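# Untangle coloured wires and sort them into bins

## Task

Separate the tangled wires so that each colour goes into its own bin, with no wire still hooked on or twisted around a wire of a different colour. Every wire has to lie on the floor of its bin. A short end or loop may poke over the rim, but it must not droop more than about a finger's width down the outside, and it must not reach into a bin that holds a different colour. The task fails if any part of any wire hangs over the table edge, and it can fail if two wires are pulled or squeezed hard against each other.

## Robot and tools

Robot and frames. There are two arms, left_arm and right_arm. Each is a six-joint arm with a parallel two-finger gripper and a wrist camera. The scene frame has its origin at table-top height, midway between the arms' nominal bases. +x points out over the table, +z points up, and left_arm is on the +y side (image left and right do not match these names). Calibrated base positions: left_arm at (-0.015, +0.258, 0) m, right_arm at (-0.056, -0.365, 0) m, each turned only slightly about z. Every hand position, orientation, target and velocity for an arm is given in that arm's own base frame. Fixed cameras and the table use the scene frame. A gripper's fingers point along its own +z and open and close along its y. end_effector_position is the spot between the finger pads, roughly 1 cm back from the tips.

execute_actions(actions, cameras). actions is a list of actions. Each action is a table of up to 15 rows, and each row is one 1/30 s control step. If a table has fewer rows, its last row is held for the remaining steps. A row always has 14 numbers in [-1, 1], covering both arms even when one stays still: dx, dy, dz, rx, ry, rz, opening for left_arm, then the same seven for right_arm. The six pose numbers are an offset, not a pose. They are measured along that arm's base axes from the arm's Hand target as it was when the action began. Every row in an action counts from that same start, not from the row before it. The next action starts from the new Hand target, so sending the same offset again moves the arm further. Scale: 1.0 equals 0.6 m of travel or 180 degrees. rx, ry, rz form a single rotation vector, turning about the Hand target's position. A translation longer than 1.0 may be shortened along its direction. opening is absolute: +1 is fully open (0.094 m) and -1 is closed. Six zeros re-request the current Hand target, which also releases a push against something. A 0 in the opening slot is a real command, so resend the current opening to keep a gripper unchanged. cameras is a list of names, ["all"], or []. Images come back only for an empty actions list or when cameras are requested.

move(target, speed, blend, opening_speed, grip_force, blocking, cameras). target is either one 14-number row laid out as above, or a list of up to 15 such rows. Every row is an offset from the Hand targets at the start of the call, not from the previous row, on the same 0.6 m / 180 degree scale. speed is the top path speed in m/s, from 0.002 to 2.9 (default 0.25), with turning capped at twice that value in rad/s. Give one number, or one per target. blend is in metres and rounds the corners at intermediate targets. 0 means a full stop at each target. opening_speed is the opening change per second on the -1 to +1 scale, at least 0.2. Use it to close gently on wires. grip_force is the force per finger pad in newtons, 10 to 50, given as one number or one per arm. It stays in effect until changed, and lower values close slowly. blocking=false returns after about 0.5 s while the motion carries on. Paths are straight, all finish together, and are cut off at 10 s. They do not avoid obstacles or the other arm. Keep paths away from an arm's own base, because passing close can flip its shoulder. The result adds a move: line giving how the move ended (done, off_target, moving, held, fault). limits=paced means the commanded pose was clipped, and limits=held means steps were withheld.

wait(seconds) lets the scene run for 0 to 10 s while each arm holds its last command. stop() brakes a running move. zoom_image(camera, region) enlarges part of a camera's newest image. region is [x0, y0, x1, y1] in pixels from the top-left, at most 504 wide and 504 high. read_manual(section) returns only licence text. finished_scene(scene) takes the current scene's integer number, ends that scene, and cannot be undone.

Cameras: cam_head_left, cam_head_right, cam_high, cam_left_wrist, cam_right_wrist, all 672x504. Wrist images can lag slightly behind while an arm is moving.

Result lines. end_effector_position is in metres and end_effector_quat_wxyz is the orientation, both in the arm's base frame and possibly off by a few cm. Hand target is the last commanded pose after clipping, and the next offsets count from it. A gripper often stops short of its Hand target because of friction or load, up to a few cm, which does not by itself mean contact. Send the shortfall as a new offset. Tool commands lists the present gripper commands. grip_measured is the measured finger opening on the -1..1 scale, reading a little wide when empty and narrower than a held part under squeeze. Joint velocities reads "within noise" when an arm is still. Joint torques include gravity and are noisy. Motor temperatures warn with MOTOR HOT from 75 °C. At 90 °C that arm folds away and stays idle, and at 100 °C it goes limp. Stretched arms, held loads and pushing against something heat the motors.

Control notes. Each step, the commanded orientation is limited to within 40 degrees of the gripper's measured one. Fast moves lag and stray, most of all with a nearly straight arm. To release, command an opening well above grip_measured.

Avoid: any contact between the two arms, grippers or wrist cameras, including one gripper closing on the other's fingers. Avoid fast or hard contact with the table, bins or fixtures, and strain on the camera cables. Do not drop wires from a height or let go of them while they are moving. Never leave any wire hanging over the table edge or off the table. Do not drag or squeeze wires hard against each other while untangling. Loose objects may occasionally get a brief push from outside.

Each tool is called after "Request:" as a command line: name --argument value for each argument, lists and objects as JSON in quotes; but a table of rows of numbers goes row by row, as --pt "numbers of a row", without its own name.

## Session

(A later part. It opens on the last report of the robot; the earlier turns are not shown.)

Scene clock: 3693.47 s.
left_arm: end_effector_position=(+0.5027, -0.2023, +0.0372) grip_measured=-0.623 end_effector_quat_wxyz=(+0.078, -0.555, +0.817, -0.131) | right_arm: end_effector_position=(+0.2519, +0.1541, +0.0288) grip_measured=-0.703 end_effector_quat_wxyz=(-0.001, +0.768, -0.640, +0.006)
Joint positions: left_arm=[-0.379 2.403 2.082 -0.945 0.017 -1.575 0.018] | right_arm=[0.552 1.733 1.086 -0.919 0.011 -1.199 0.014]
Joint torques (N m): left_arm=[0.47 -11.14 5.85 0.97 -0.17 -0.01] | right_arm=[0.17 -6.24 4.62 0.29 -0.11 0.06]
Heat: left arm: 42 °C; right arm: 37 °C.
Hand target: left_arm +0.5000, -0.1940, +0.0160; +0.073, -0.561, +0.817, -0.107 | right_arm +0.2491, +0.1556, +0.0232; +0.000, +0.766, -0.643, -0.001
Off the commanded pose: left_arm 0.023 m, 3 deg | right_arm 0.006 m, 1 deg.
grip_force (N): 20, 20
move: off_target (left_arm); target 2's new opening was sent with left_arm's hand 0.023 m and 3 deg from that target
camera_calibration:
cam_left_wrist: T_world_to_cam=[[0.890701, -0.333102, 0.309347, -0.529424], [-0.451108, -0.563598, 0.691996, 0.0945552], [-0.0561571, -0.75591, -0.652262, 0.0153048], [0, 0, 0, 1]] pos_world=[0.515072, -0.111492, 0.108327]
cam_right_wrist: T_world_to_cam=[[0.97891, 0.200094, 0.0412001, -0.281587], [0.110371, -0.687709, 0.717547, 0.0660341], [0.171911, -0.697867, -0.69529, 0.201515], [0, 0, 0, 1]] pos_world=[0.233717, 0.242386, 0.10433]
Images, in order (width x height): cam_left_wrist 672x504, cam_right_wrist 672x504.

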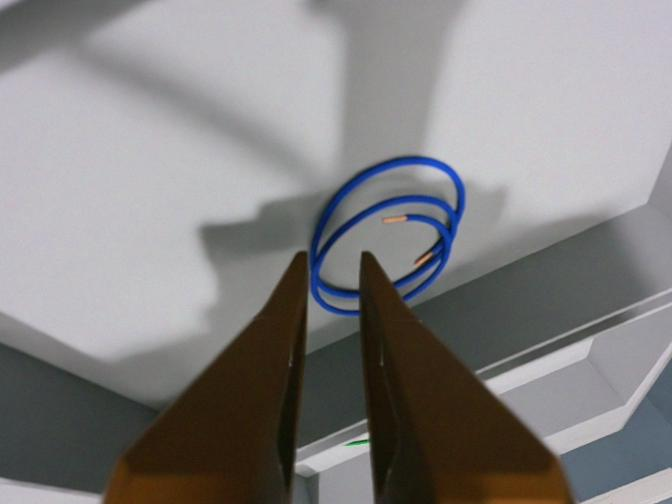

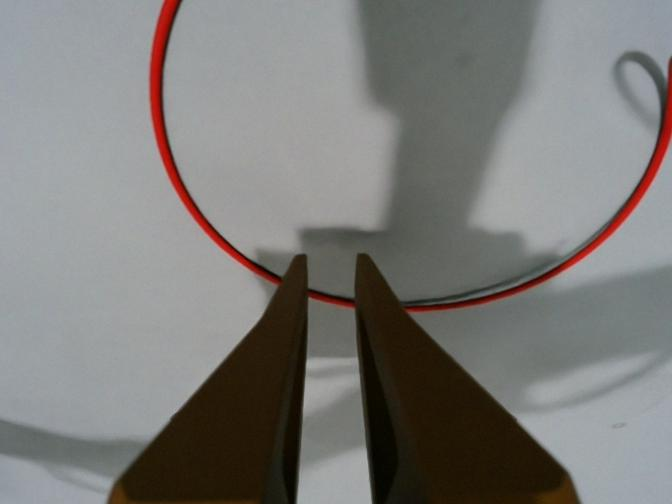

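Request:
move --pt "0 0 0.1 0 0 0 -0.62 0 0 0.1 0 0 0 -0.7" --pt "-0.05 0.0 0.2167 -0.0597 -0.1556 0 -0.62 0 0 0.2167 0 0 0 -0.7" --pt "-0.15 0.0 0.2167 -0.0597 -0.1556 0 -0.62 -0.0833 -0.4167 0.2167 0 0 0 -0.7" --speed '[0.1,0.12,0.2]' --blend '[0.01,0.03,0]' --cameras '["all"]'

Request:
zoom_image --camera "cam_high" --region '[200, 190, 460, 420]'

Request:
zoom_image --camera "cam_head_right" --region '[250, 90, 510, 270]'

Scene clock: 3708.47 s.
left_arm: end_effector_position=(+0.4126, -0.1971, +0.1339) grip_measured=-0.623 end_effector_quat_wxyz=(+0.202, -0.524, +0.767, -0.308) | right_arm: end_effector_position=(+0.2254, -0.1165, +0.1565) grip_measured=-0.703 end_effector_quat_wxyz=(-0.004, -0.574, +0.814, -0.088)
Joint positions: left_arm=[-0.469 1.655 1.154 -0.315 -0.053 -1.647 0.018] | right_arm=[-0.412 1.365 1.23 -1.289 0.098 -1.648 0.014]
Joint torques (N m): left_arm=[-0.49 -10.82 6.2 1.84 -0.25 0] | right_arm=[-0.4 -5.63 5.57 -0.59 -0.48 -4.11]
Heat: left arm: 42 °C; right arm: 37 °C.
Hand target: left_arm +0.4100, -0.1941, +0.1460; +0.216, -0.523, +0.762, -0.315 | right_arm +0.1991, -0.0944, +0.1532; +0.000, -0.766, +0.643, +0.001
Off the commanded pose: left_arm 0.013 m, 2 deg | right_arm 0.035 m, 31 deg.
grip_force (N): 20, 20
move: off_target (left_arm, right_arm)
camera_calibration:
cam_left_wrist: T_world_to_cam=[[0.679997, -0.242689, 0.691885, -0.42395], [-0.706695, -0.468427, 0.530244, 0.135874], [0.195413, -0.849516, -0.490036, -0.0667541], [0, 0, 0, 1]] pos_world=[0.397351, -0.09595, 0.188567]
cam_right_wrist: T_world_to_cam=[[0.938833, -0.300562, 0.168094, -0.275947], [-0.314301, -0.548354, 0.774934, -0.105718], [-0.140741, -0.780365, -0.60928, 0.153387], [0, 0, 0, 1]] pos_world=[0.247428, -0.0212125, 0.221765]

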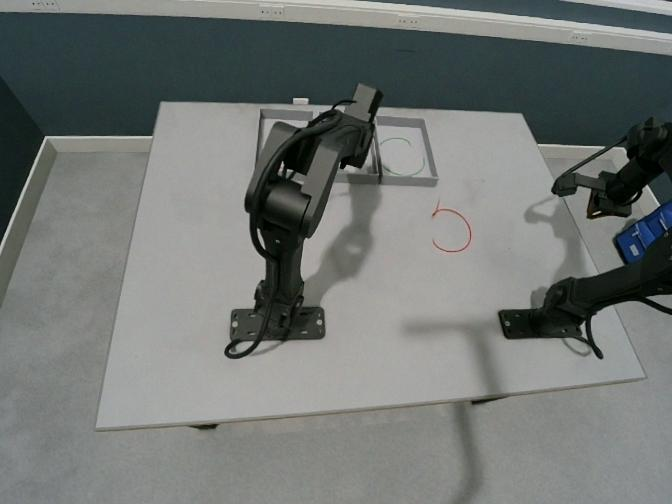

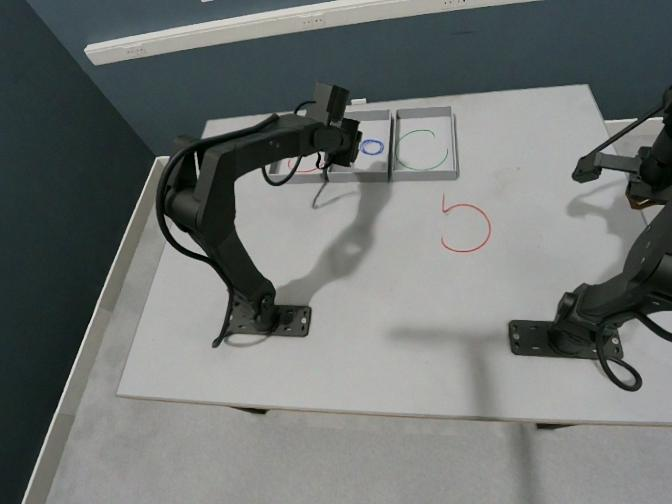

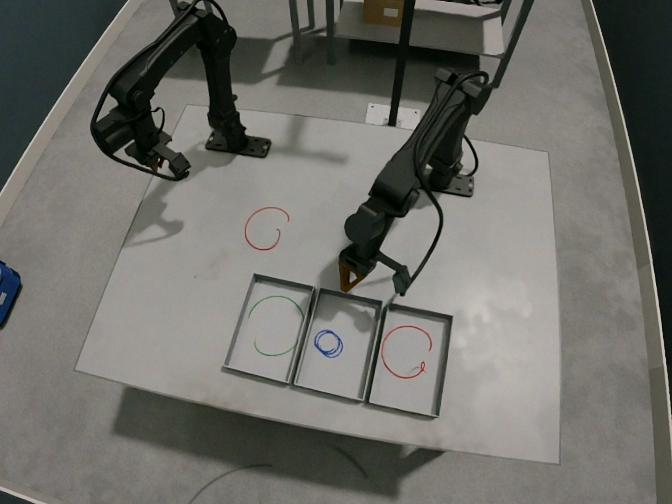

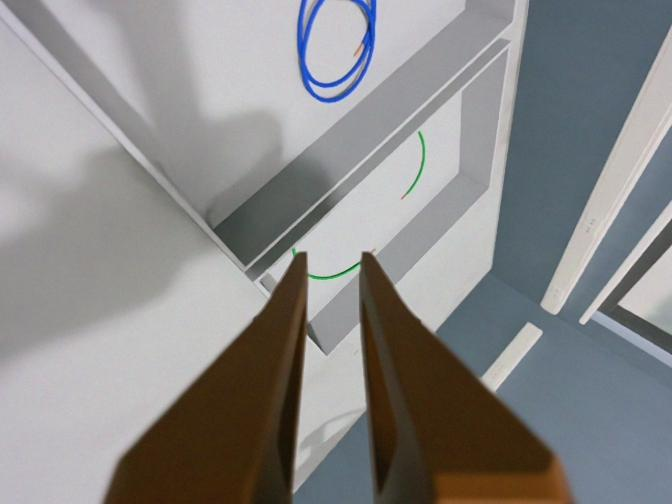

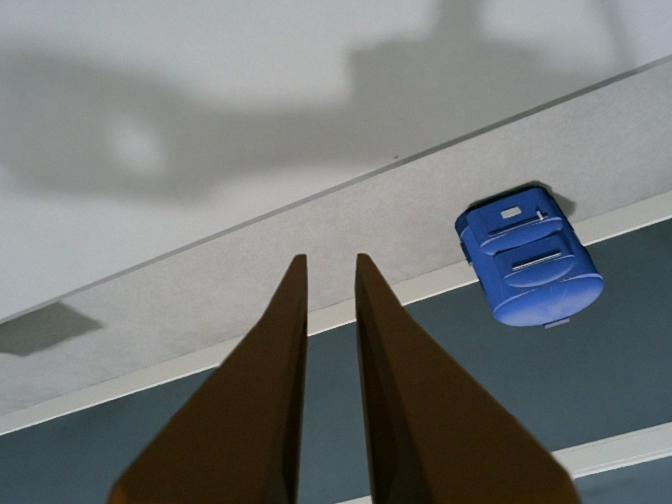

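Scaled by 1.938 from the camera's 672x504 image, which has a finer 960x720 frame.

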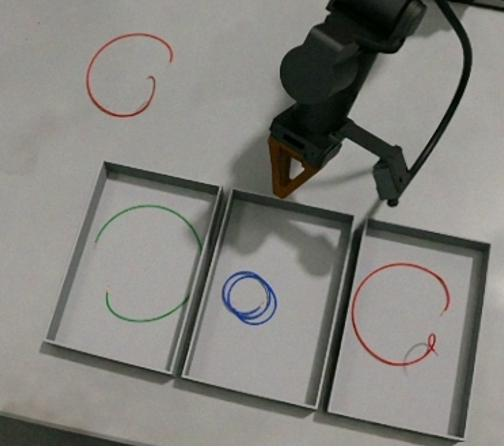

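Scaled by 1.938 from the camera's 672x504 image, which has a finer 960x720 frame.

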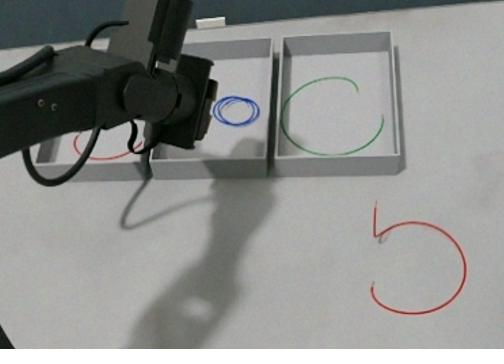

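Request:
move --target '[-0.362, -0.422, -0.0767, 0.3610, -0.2615, -0.7145, -0.4, -0.015, -0.076, 0.078, 0, 0, -0.778, -0.7]' --speed 0.3 --cameras '["all"]'

Scene clock: 3818.20 s.
left_arm: end_effector_position=(+0.1892, -0.4416, +0.1017) grip_measured=-0.403 end_effector_quat_wxyz=(+0.240, +0.682, +0.684, -0.100) | right_arm: end_effector_position=(+0.1878, -0.1384, +0.1901) grip_measured=-0.703 end_effector_quat_wxyz=(+0.003, +0.336, +0.942, -0.003)
Joint positions: left_arm=[-1.165 1.908 1.472 -0.609 0.007 0.401 0.028] | right_arm=[-0.635 1.444 1.444 -1.564 0.005 0.049 0.014]
Joint torques (N m): left_arm=[-0.12 -8.05 9.48 1.38 -0.09 0.03] | right_arm=[-0.36 -5.14 8.91 0.03 -0.03 0.09]
Motor temperatures (°C): left_arm=[30 45 36 44 28 28 29] | right_arm=[30 36 35 31 32 75 28]
Heat: left arm: 45 °C; right arm: 75 °C. Fold the right arm in close to its base, or ease its load, before you think long.
Hand target: left_arm +0.1928, -0.4473, +0.1001; +0.241, +0.683, +0.683, -0.096 | right_arm +0.1902, -0.1400, +0.2000; +0.001, +0.342, +0.940, +0.000
Off the commanded pose: left_arm 0.007 m, 0 deg | right_arm 0.010 m, 1 deg.
MOTOR HOT: joint 6 (wrist roll) of the right arm reports 75 °C; the controller's stop level is 90 °C. To cool a motor, set the load down, stop pushing, or move to a pose that needs little force.
joint sent to its limit (right arm) — joint 4 (wrist pitch), lower limit. The joint targets still meet the commanded pose.
grip_force (N): 20, 20
move: done
camera_calibration:
cam_left_wrist: T_world_to_cam=[[-0.982859, -0.05912, -0.174625, 0.174733], [-0.108513, 0.951249, 0.288704, 0.418805], [0.149044, 0.302705, -0.941359, 0.316995], [0, 0, 0, 1]] pos_world=[0.169937, -0.484014, 0.208007]
cam_right_wrist: T_world_to_cam=[[-0.616361, -0.786572, 0.037465, -0.00318555], [-0.540769, 0.457374, 0.705959, 0.0392106], [-0.572424, 0.414866, -0.707261, 0.416628], [0, 0, 0, 1]] pos_world=[0.257728, -0.193284, 0.267103]

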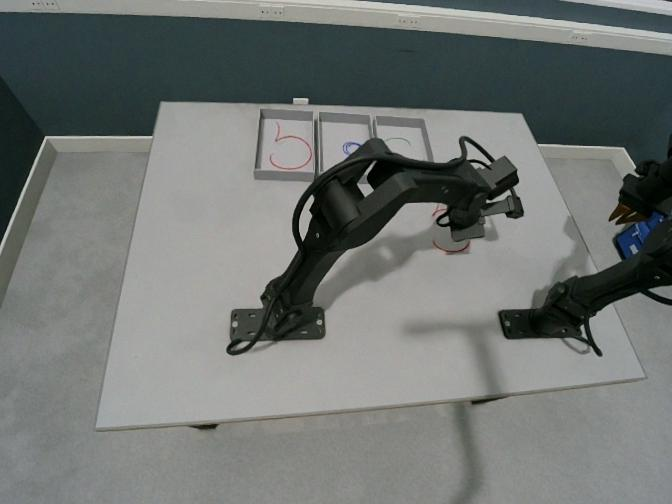

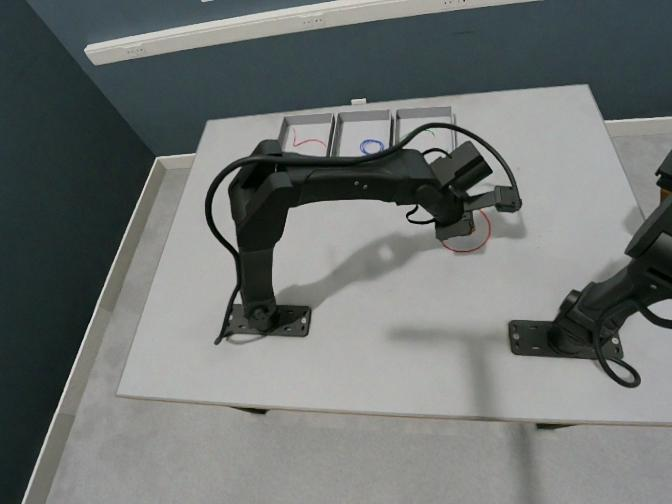

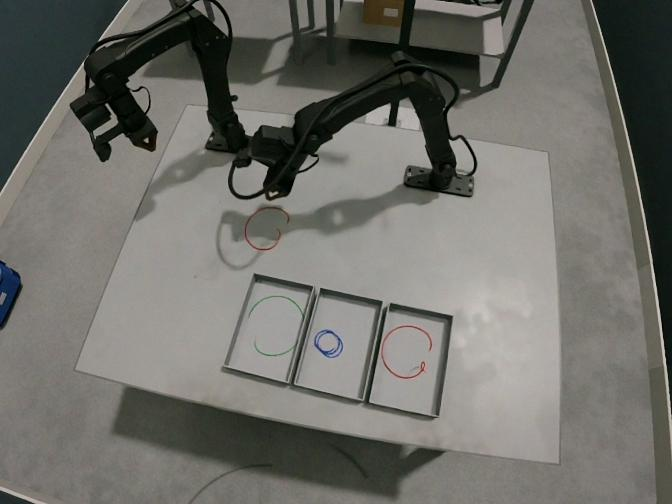

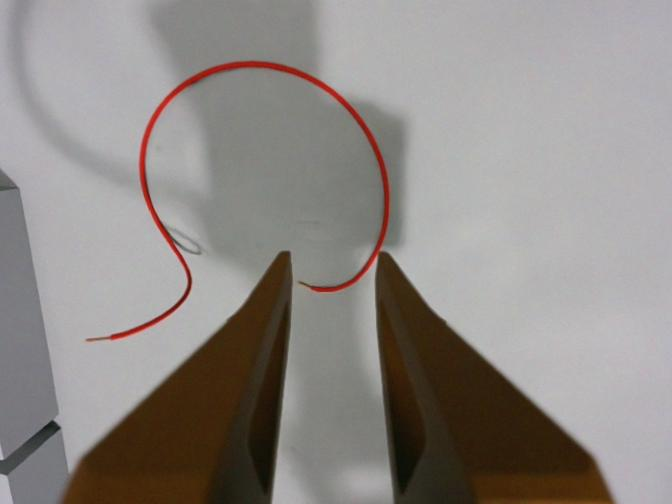

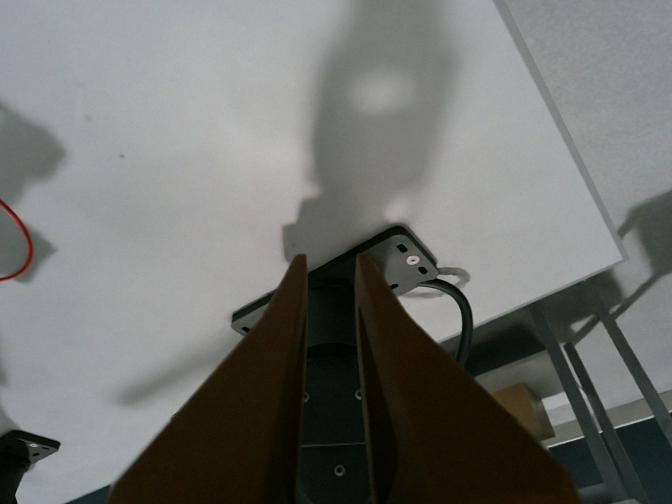

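Request:
move --target '[-0.0197, -0.0178, -0.0917, 0.1126, 0.0544, 0.0203, -0.6, 0, 0, 0, 0, 0, 0, -0.7]' --speed 0.12 --cameras '["cam_left_wrist"]'

Scene clock: 3848.60 s.
left_arm: end_effector_position=(+0.1814, -0.4534, +0.0519) grip_measured=-0.597 end_effector_quat_wxyz=(+0.064, +0.682, +0.728, -0.028) | right_arm: end_effector_position=(+0.1878, -0.1384, +0.1901) grip_measured=-0.703 end_effector_quat_wxyz=(+0.003, +0.336, +0.942, -0.003)
Joint positions: left_arm=[-1.194 2.329 2.048 -1.15 -0.005 0.311 0.019] | right_arm=[-0.635 1.444 1.444 -1.564 0.005 0.05 0.014]
Joint torques (N m): left_arm=[-0.51 -10.54 8.81 0.58 -0.05 -0.04] | right_arm=[-0.34 -5.23 8.8 0.04 -0.04 0.11]
Motor temperatures (°C): left_arm=[30 43 36 43 28 28 29] | right_arm=[30 36 36 31 31 58 28]
Heat: left arm: 43 °C; right arm: 58 °C.
Hand target: left_arm +0.1809, -0.4579, +0.0449; +0.061, +0.682, +0.729, -0.025 | right_arm +0.1902, -0.1400, +0.2000; +0.001, +0.342, +0.940, +0.000
Off the commanded pose: left_arm 0.008 m, 1 deg | right_arm 0.010 m, 1 deg.
MOTOR HOT: cleared for the motors of the right arm.
joint sent to its limit (right arm) — joint 4 (wrist pitch), lower limit. The joint targets still meet the commanded pose.
grip_force (N): 20, 20
move: done
camera_calibration:
cam_left_wrist: T_world_to_cam=[[-0.995869, -0.0833113, -0.0361265, 0.141992], [-0.0879483, 0.785865, 0.612112, 0.348073], [-0.0226053, 0.61276, -0.789945, 0.438667], [0, 0, 0, 1]] pos_world=[0.181934, -0.530507, 0.138593]
Images, in order (width x height): cam_left_wrist 672x504.

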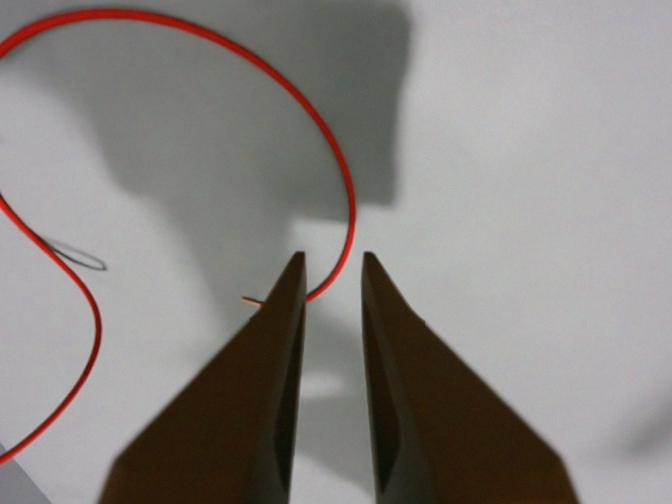

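Request:
move --target '[-0.009, 0, -0.0365, 0.0375, 0.0181, 0.0068, -0.6, 0, 0, 0, 0, 0, 0, -0.7]' --speed 0.08 --cameras '["cam_left_wrist"]'

Scene clock: 3871.10 s.
left_arm: end_effector_position=(+0.1783, -0.4542, +0.0323) grip_measured=-0.597 end_effector_quat_wxyz=(+0.007, +0.675, +0.738, -0.001) | right_arm: end_effector_position=(+0.1878, -0.1384, +0.1901) grip_measured=-0.703 end_effector_quat_wxyz=(+0.003, +0.336, +0.942, -0.003)
Joint positions: left_arm=[-1.201 2.506 2.296 -1.347 -0.005 0.282 0.019] | right_arm=[-0.635 1.444 1.444 -1.564 0.005 0.05 0.014]
Joint torques (N m): left_arm=[-0.58 -11.22 8.53 0.24 0.02 -0.05] | right_arm=[-0.31 -5.34 8.85 0.05 0 0.05]
Heat: left arm: 44 °C; right arm: 54 °C.
Hand target: left_arm +0.1755, -0.4579, +0.0231; +0.000, +0.676, +0.737, +0.000 | right_arm +0.1902, -0.1400, +0.2000; +0.001, +0.342, +0.940, +0.000
Off the commanded pose: left_arm 0.010 m, 1 deg | right_arm 0.010 m, 1 deg.
joint sent to its limit (right arm) — joint 4 (wrist pitch), lower limit. The joint targets still meet the commanded pose.
grip_force (N): 20, 20
move: done
camera_calibration:
cam_left_wrist: T_world_to_cam=[[-0.994614, -0.103641, 0.000959094, 0.127436], [-0.0730201, 0.707264, 0.703168, 0.319168], [-0.0735551, 0.699311, -0.711023, 0.46936], [0, 0, 0, 1]] pos_world=[0.184579, -0.540757, 0.109175]
Images, in order (width x height): cam_left_wrist 672x504.

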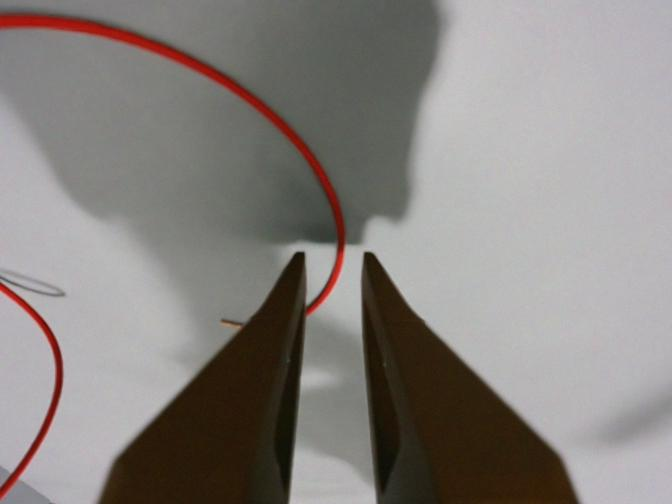

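Request:
move --pt "-0.0035 0 -0.0235 0 0 0 -0.6 0 0 0 0 0 0 -0.7" --pt "-0.0035 0 -0.0235 0 0 0 -1 0 0 0 0 0 0 -0.7" --speed 0.05 --opening_speed 0.3 --cameras '["cam_left_wrist"]'

Scene clock: 3882.20 s.
left_arm: end_effector_position=(+0.1774, -0.4575, +0.0253) grip_measured=-0.978 end_effector_quat_wxyz=(+0.012, +0.675, +0.738, -0.003) | right_arm: end_effector_position=(+0.1878, -0.1384, +0.1901) grip_measured=-0.703 end_effector_quat_wxyz=(+0.003, +0.336, +0.942, -0.003)
Joint positions: left_arm=[-1.205 2.506 2.269 -1.308 -0.005 0.278 0.001] | right_arm=[-0.635 1.444 1.444 -1.564 0.005 0.05 0.014]
Joint torques (N m): left_arm=[-0.53 -11.49 5.6 0.52 0.03 -0.04] | right_arm=[-0.38 -5.14 8.88 0.06 -0.04 0.09]
Motor temperatures (°C): left_arm=[30 45 36 40 28 28 29] | right_arm=[30 35 36 31 31 53 28]
Heat: left arm: 45 °C; right arm: 53 °C.
Hand target: left_arm +0.1735, -0.4579, +0.0090; +0.000, +0.675, +0.737, +0.000 | right_arm +0.1902, -0.1400, +0.2000; +0.001, +0.342, +0.940, +0.000
Off the commanded pose: left_arm 0.017 m, 1 deg | right_arm 0.010 m, 1 deg.
joint sent to its limit (right arm) — joint 4 (wrist pitch), lower limit. The joint targets still meet the commanded pose.
grip_force (N): 20, 20
move: off_target (left_arm); target 2's new opening was sent with left_arm's hand 0.017 m and 1 deg from that target
camera_calibration:
cam_left_wrist: T_world_to_cam=[[-0.994611, -0.103657, -0.00187613, 0.126266], [-0.0757517, 0.714261, 0.695768, 0.330246], [-0.0707812, 0.692161, -0.718264, 0.463159], [0, 0, 0, 1]] pos_world=[0.183386, -0.543374, 0.103133]
Images, in order (width x height): cam_left_wrist 672x504.

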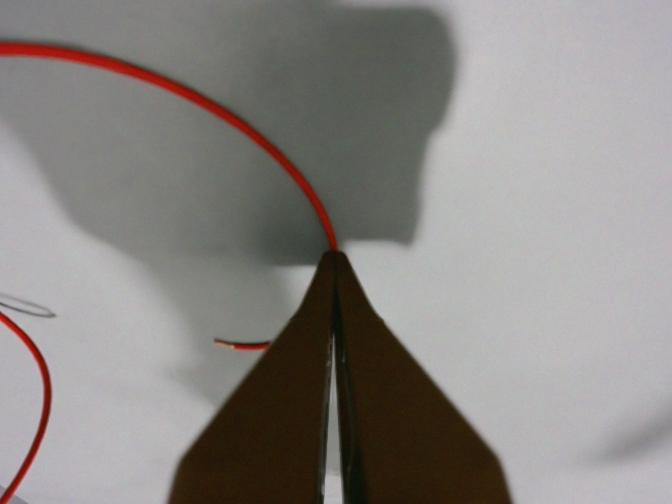

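Request:
move --pt "0 0 0 0 0 0 -0.6 0 0 0 0 0 0 -0.7" --pt "0 0 -0.018 0 0 0 -0.6 0 0 0 0 0 0 -0.7" --speed 0.05 --opening_speed 0.5 --cameras '["cam_left_wrist"]'

Scene clock: 3892.90 s.
left_arm: end_effector_position=(+0.1771, -0.4567, +0.0197) grip_measured=-0.603 end_effector_quat_wxyz=(+0.011, +0.675, +0.738, -0.003) | right_arm: end_effector_position=(+0.1878, -0.1384, +0.1901) grip_measured=-0.703 end_effector_quat_wxyz=(+0.003, +0.336, +0.942, -0.003)
Joint positions: left_arm=[-1.205 2.506 2.246 -1.289 -0.005 0.277 0.019] | right_arm=[-0.635 1.444 1.444 -1.564 0.005 0.05 0.014]
Joint torques (N m): left_arm=[-0.54 -11.36 4.29 0.75 0.02 -0.04] | right_arm=[-0.39 -5.19 8.83 0.03 -0.05 0.09]
Heat: left arm: 45 °C; right arm: 52 °C.
Hand target: left_arm +0.1735, -0.4579, -0.0018; +0.000, +0.675, +0.737, +0.000 | right_arm +0.1902, -0.1400, +0.2000; +0.001, +0.342, +0.940, +0.000
Off the commanded pose: left_arm 0.022 m, 1 deg | right_arm 0.010 m, 1 deg.
joint sent to its limit (right arm) — joint 4 (wrist pitch), lower limit. The joint targets still meet the commanded pose.
grip_force (N): 20, 20
move: off_target (left_arm)
camera_calibration:
cam_left_wrist: T_world_to_cam=[[-0.994571, -0.104052, -0.00103428, 0.125812], [-0.0752395, 0.712233, 0.697899, 0.332494], [-0.0718812, 0.694188, -0.716195, 0.459599], [0, 0, 0, 1]] pos_world=[0.183183, -0.54277, 0.0972453]
Images, in order (width x height): cam_left_wrist 672x504.

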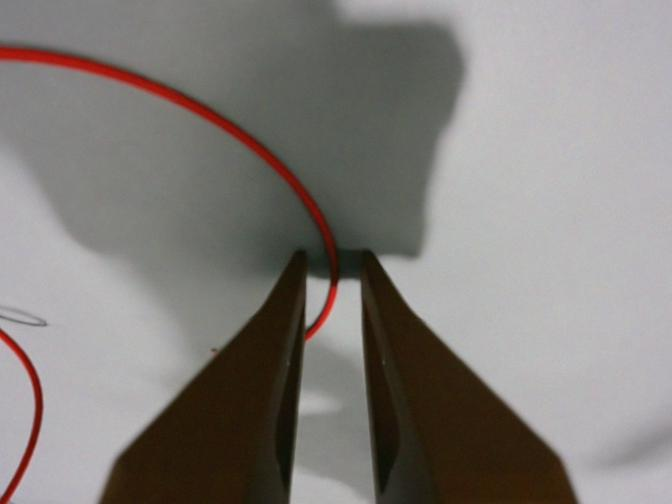

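Request:
move --target '[0, 0, 0, 0, 0, 0, -1, 0, 0, 0, 0, 0, 0, -0.7]' --speed 0.05 --opening_speed 0.4 --cameras '["cam_left_wrist"]'

Scene clock: 3900.27 s.
left_arm: end_effector_position=(+0.1761, -0.4578, +0.0197) grip_measured=-0.942 end_effector_quat_wxyz=(+0.011, +0.676, +0.737, -0.004) | right_arm: end_effector_position=(+0.1878, -0.1384, +0.1901) grip_measured=-0.703 end_effector_quat_wxyz=(+0.003, +0.336, +0.942, -0.003)
Joint positions: left_arm=[-1.207 2.506 2.246 -1.287 -0.004 0.277 0.003] | right_arm=[-0.635 1.444 1.444 -1.564 0.005 0.05 0.014]
Joint torques (N m): left_arm=[-0.38 -11.36 4.33 0.73 0.01 -0.04] | right_arm=[-0.38 -5.12 8.92 0.07 -0.05 0.07]
Heat: left arm: 45 °C; right arm: 51 °C.
Hand target: left_arm +0.1734, -0.4579, -0.0018; +0.000, +0.675, +0.737, -0.001 | right_arm +0.1902, -0.1400, +0.2000; +0.001, +0.342, +0.940, +0.000
Off the commanded pose: left_arm 0.022 m, 1 deg | right_arm 0.010 m, 1 deg.
joint sent to its limit (right arm) — joint 4 (wrist pitch), lower limit. The joint targets still meet the commanded pose.
grip_force (N): 20, 20
move: off_target (left_arm)
camera_calibration:
cam_left_wrist: T_world_to_cam=[[-0.994814, -0.101709, -0.000471594, 0.125796], [-0.0733526, 0.714235, 0.696051, 0.333764], [-0.0704576, 0.692476, -0.717992, 0.459331], [0, 0, 0, 1]] pos_world=[0.181989, -0.543667, 0.0975385]
Images, in order (width x height): cam_left_wrist 672x504.

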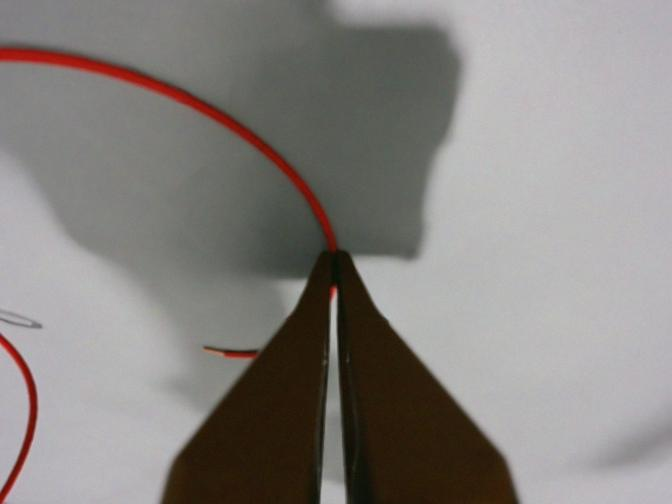

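Request:
move --pt "0 0 0.0867 -0.0519 -0.02 0 -1 0 0 0 0 0 0 -0.7" --pt "0 0 0.2333 -0.1556 -0.0599 0 -1 0 0 0 0 0 0 -0.7" --speed 0.06 --blend '[0.01, 0]' --cameras '["cam_left_wrist", "cam_high", "cam_head_left", "cam_head_right"]'

Scene clock: 3917.97 s.
left_arm: end_effector_position=(+0.1755, -0.4563, +0.1179) grip_measured=-0.943 end_effector_quat_wxyz=(+0.209, +0.657, +0.717, -0.103) | right_arm: end_effector_position=(+0.1878, -0.1384, +0.1901) grip_measured=-0.703 end_effector_quat_wxyz=(+0.003, +0.336, +0.942, -0.003)
Joint positions: left_arm=[-1.207 1.975 1.655 -0.78 -0.004 0.277 0.003] | right_arm=[-0.635 1.444 1.444 -1.564 0.005 0.05 0.014]
Joint torques (N m): left_arm=[-0.47 -14.32 6.06 1.52 -0.02 -0.04] | right_arm=[-0.32 -5.15 8.9 0.07 -0.02 0.09]
Heat: left arm: 46 °C; right arm: 49 °C.
Hand target: left_arm +0.1734, -0.4580, +0.1382; +0.232, +0.653, +0.712, -0.116 | right_arm +0.1902, -0.1400, +0.2000; +0.001, +0.342, +0.940, +0.000
Off the commanded pose: left_arm 0.020 m, 3 deg | right_arm 0.010 m, 1 deg.
joint sent to its limit (right arm) — joint 4 (wrist pitch), lower limit. The joint targets still meet the commanded pose.
grip_force (N): 20, 20
move: off_target (left_arm)
camera_calibration:
cam_left_wrist: T_world_to_cam=[[-0.985671, -0.12571, -0.112469, 0.126089], [-0.156213, 0.931857, 0.327476, 0.42169], [0.0636383, 0.340353, -0.938142, 0.370466], [0, 0, 0, 1]] pos_world=[0.16658, -0.503193, 0.223637]
Images, in order (width x height): cam_head_left 672x504, cam_head_right 672x504, cam_high 672x504, cam_left_wrist 672x504.

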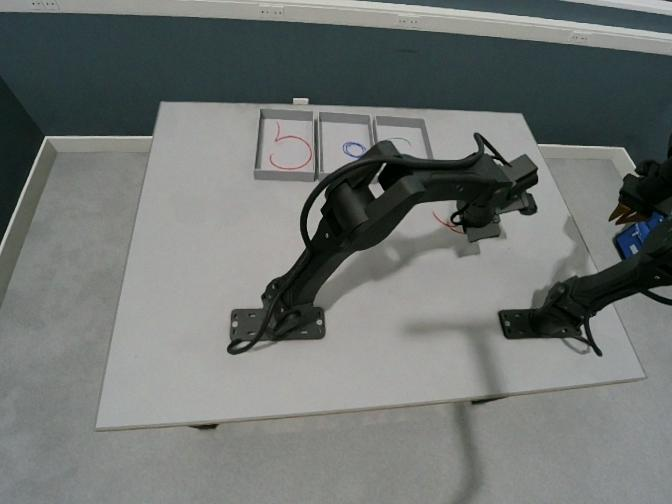

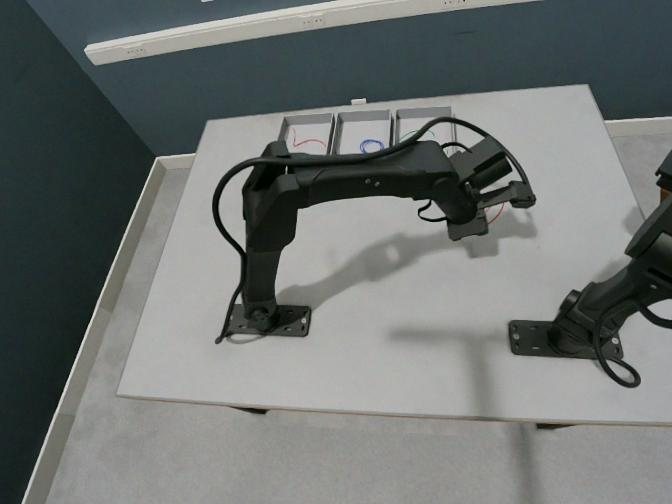

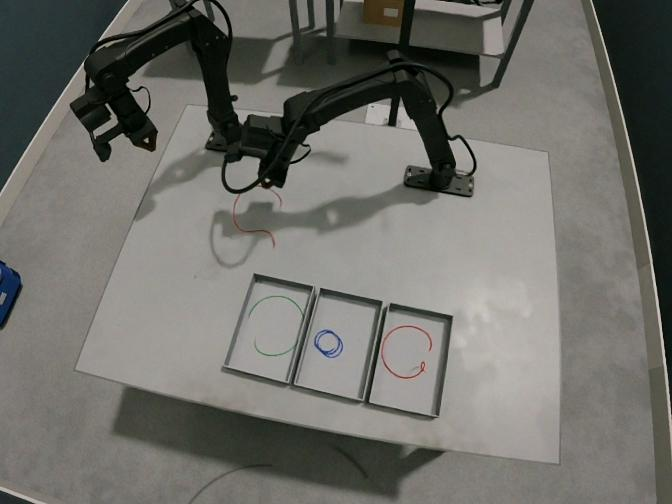

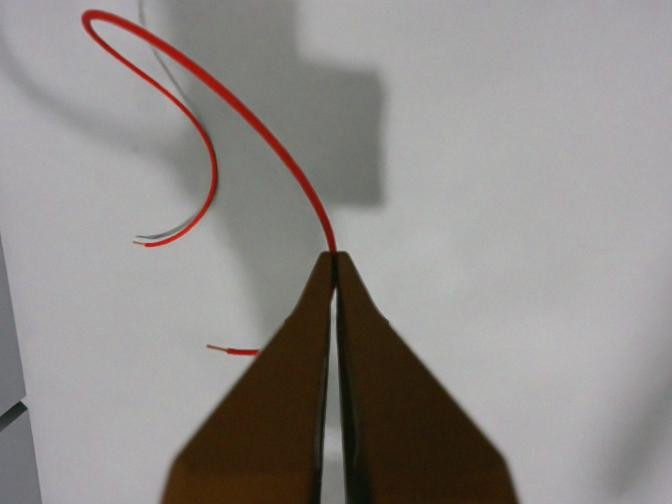

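Request:
move --target '[0, 0, 0.245, -0.0778, -0.0299, 0, -1, 0, 0, 0, 0, 0, 0, -0.7]' --speed 0.1 --cameras '["cam_left_wrist", "cam_high", "cam_head_left", "cam_head_right"]'

Request:
zoom_image --camera "cam_high" --region '[180, 130, 380, 300]'

Scene clock: 3962.87 s.
left_arm: end_effector_position=(+0.1769, -0.4600, +0.2566) grip_measured=-0.943 end_effector_quat_wxyz=(+0.318, +0.631, +0.689, -0.157) | right_arm: end_effector_position=(+0.1878, -0.1384, +0.1901) grip_measured=-0.703 end_effector_quat_wxyz=(+0.003, +0.336, +0.942, -0.003)
Joint positions: left_arm=[-1.207 1.816 1.855 -0.884 -0.004 0.277 0.003] | right_arm=[-0.635 1.444 1.444 -1.564 0.005 0.05 0.014]
Joint torques (N m): left_arm=[-0.57 -12.29 9.32 1.76 -0.04 -0.04] | right_arm=[-0.36 -5.09 8.91 0.03 -0.03 0.09]
Motor temperatures (°C): left_arm=[30 52 35 40 28 28 29] | right_arm=[30 35 37 31 31 46 28]
Heat: left arm: 52 °C; right arm: 46 °C.
Hand target: left_arm +0.1733, -0.4579, +0.2852; +0.343, +0.624, +0.681, -0.171 | right_arm +0.1902, -0.1400, +0.2000; +0.001, +0.342, +0.940, +0.000
Off the commanded pose: left_arm 0.029 m, 3 deg | right_arm 0.010 m, 1 deg.
joint sent to its limit (right arm) — joint 4 (wrist pitch), lower limit. The joint targets still meet the commanded pose.
grip_force (N): 20, 20
move: off_target (left_arm)
camera_calibration:
cam_left_wrist: T_world_to_cam=[[-0.972922, -0.159255, -0.167516, 0.139094], [-0.174997, 0.981001, 0.0837492, 0.468337], [0.150995, 0.110796, -0.982306, 0.392006], [0, 0, 0, 1]] pos_world=[0.158094, -0.48072, 0.369147]
Images, in order (width x height): cam_head_left 672x504, cam_head_right 672x504, cam_high 672x504, cam_left_wrist 672x504.

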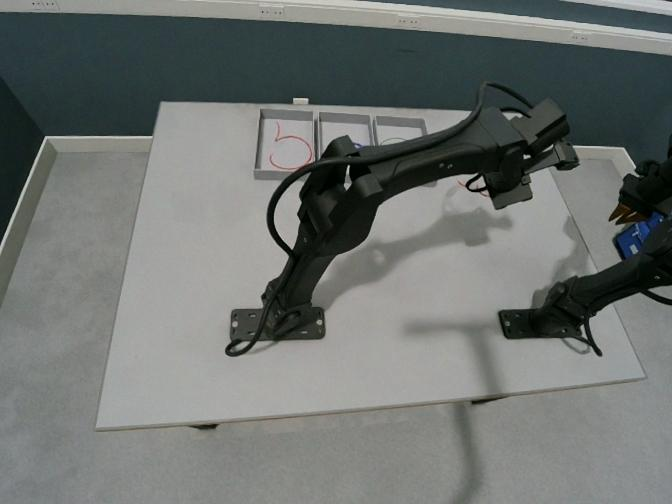

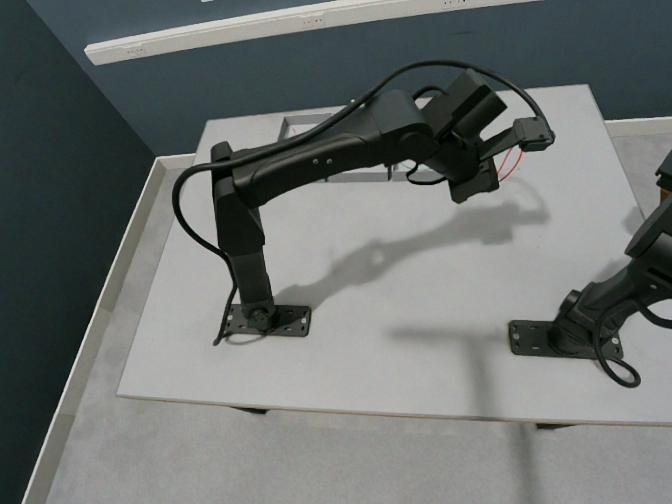

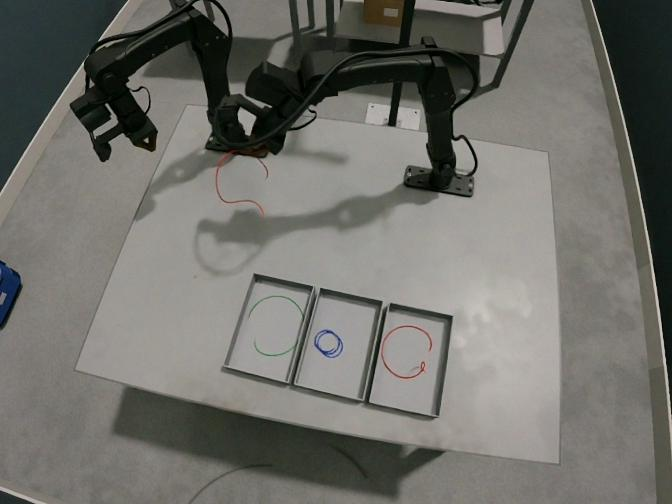

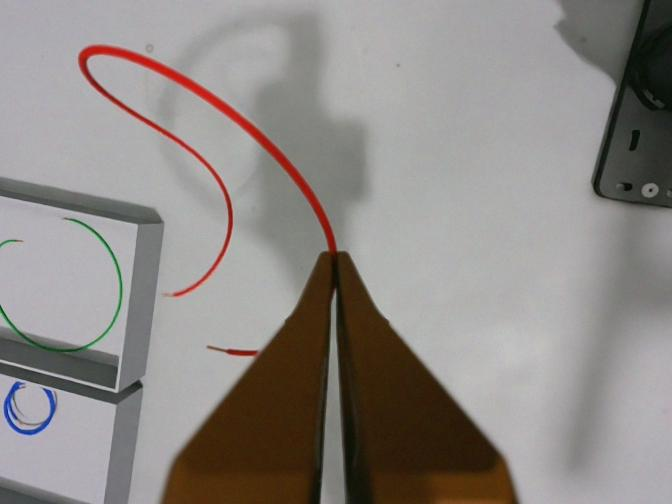

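Scaled by 2.520 from the camera's 672x504 image, which has a finer 960x720 frame.

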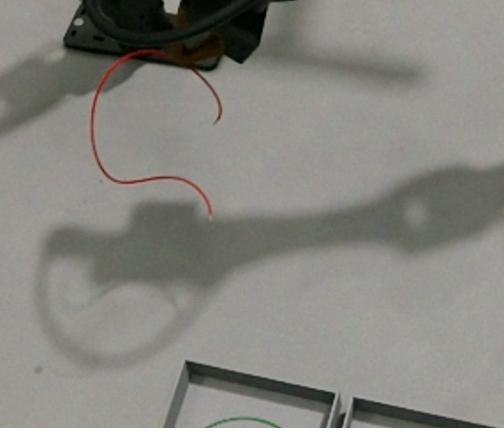

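Request:
move --target '[0.4712, 0.7195, -0.0587, 0.2034, -0.1481, 0.0877, -1, 0, 0, 0, 0, 0, 0, -0.7]' --speed 0.12 --cameras '["cam_left_wrist", "cam_high", "cam_head_left", "cam_head_right"]'

Request:
zoom_image --camera "cam_high" --region '[280, 220, 480, 430]'

Request:
zoom_image --camera "cam_head_right" --region '[240, 60, 460, 230]'

Scene clock: 3999.23 s.
left_arm: end_effector_position=(+0.4519, -0.0224, +0.2539) grip_measured=-0.943 end_effector_quat_wxyz=(+0.292, +0.621, +0.684, +0.249) | right_arm: end_effector_position=(+0.1878, -0.1384, +0.1901) grip_measured=-0.703 end_effector_quat_wxyz=(+0.003, +0.336, +0.942, -0.003)
Joint positions: left_arm=[-0.06 1.598 1.55 -0.734 -0.021 1.423 0.003] | right_arm=[-0.635 1.444 1.444 -1.564 0.005 0.05 0.014]
Joint torques (N m): left_arm=[-0.08 -6.17 7.49 2.01 0.16 -0.01] | right_arm=[-0.43 -5.2 8.94 0.06 -0.04 0.06]
Motor temperatures (°C): left_arm=[30 47 37 43 28 28 29] | right_arm=[30 35 37 31 31 43 28]
Heat: left arm: 47 °C; right arm: 43 °C.
Hand target: left_arm +0.4560, -0.0262, +0.2501; +0.296, +0.624, +0.681, +0.242 | right_arm +0.1902, -0.1400, +0.2000; +0.001, +0.342, +0.940, +0.000
Off the commanded pose: left_arm 0.007 m, 1 deg | right_arm 0.010 m, 1 deg.
joint sent to its limit (right arm) — joint 4 (wrist pitch), lower limit. The joint targets still meet the commanded pose.
grip_force (N): 20, 20
move: done
camera_calibration:
cam_left_wrist: T_world_to_cam=[[-0.708396, -0.120719, -0.695415, 0.491136], [-0.549152, 0.713226, 0.435592, 0.161242], [0.443404, 0.69046, -0.571539, 0.0759141], [0, 0, 0, 1]] pos_world=[0.402804, -0.108129, 0.314695]
Images, in order (width x height): cam_head_left 672x504, cam_head_right 672x504, cam_high 672x504, cam_left_wrist 672x504.

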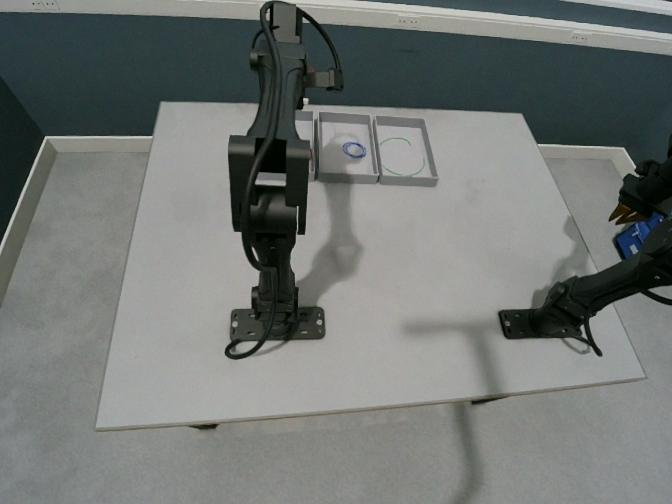

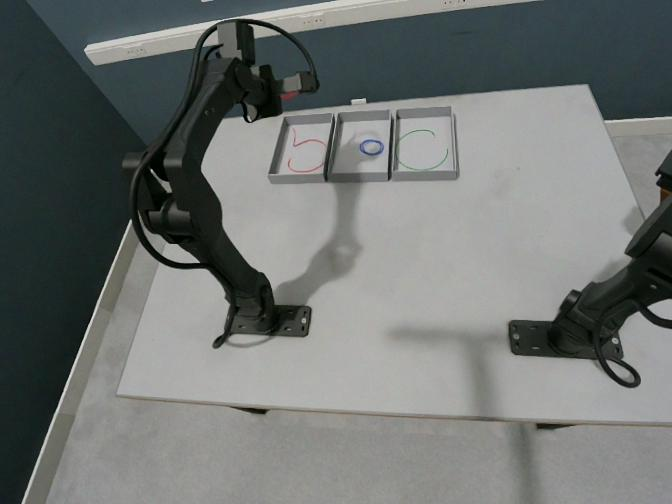

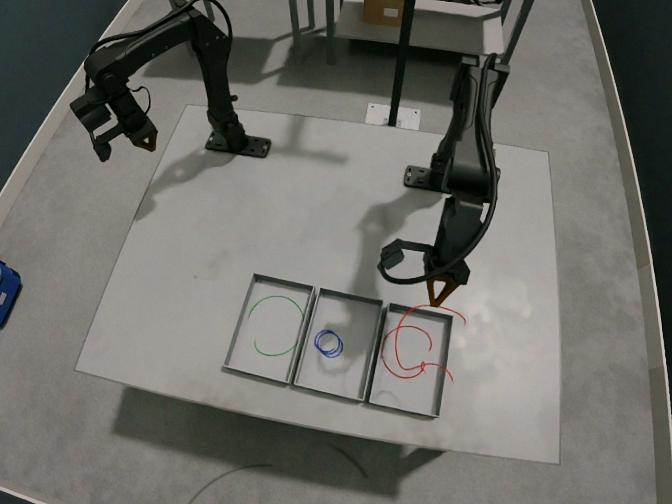

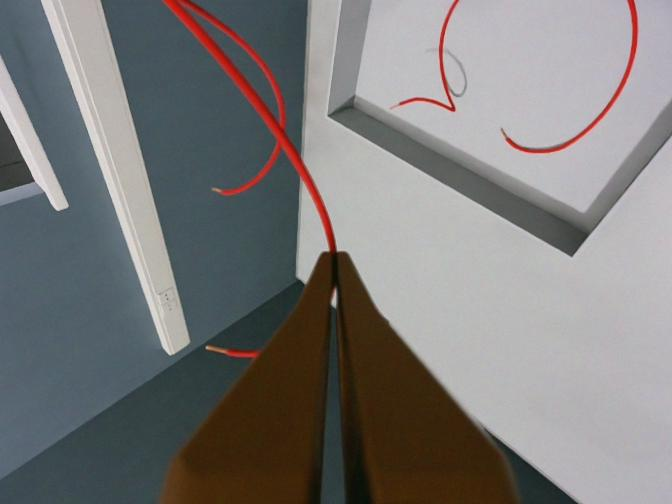

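Scaled by 2.400 from the camera's 672x504 image, which has a finer 960x720 frame.

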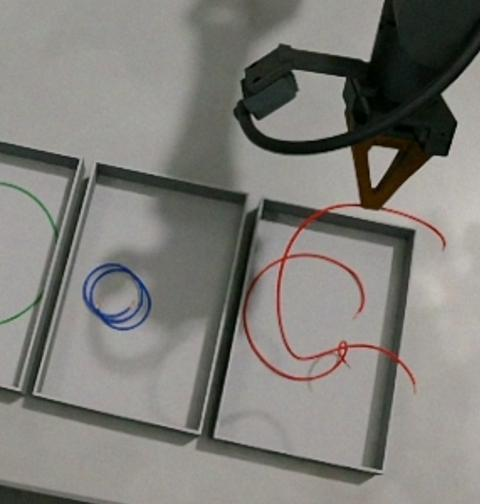

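Scaled by 2.291 from the camera's 672x504 image, which has a finer 960x720 frame.

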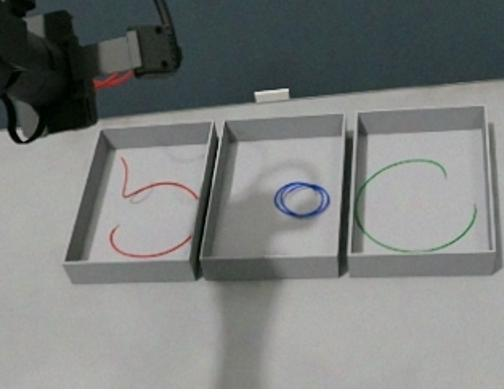

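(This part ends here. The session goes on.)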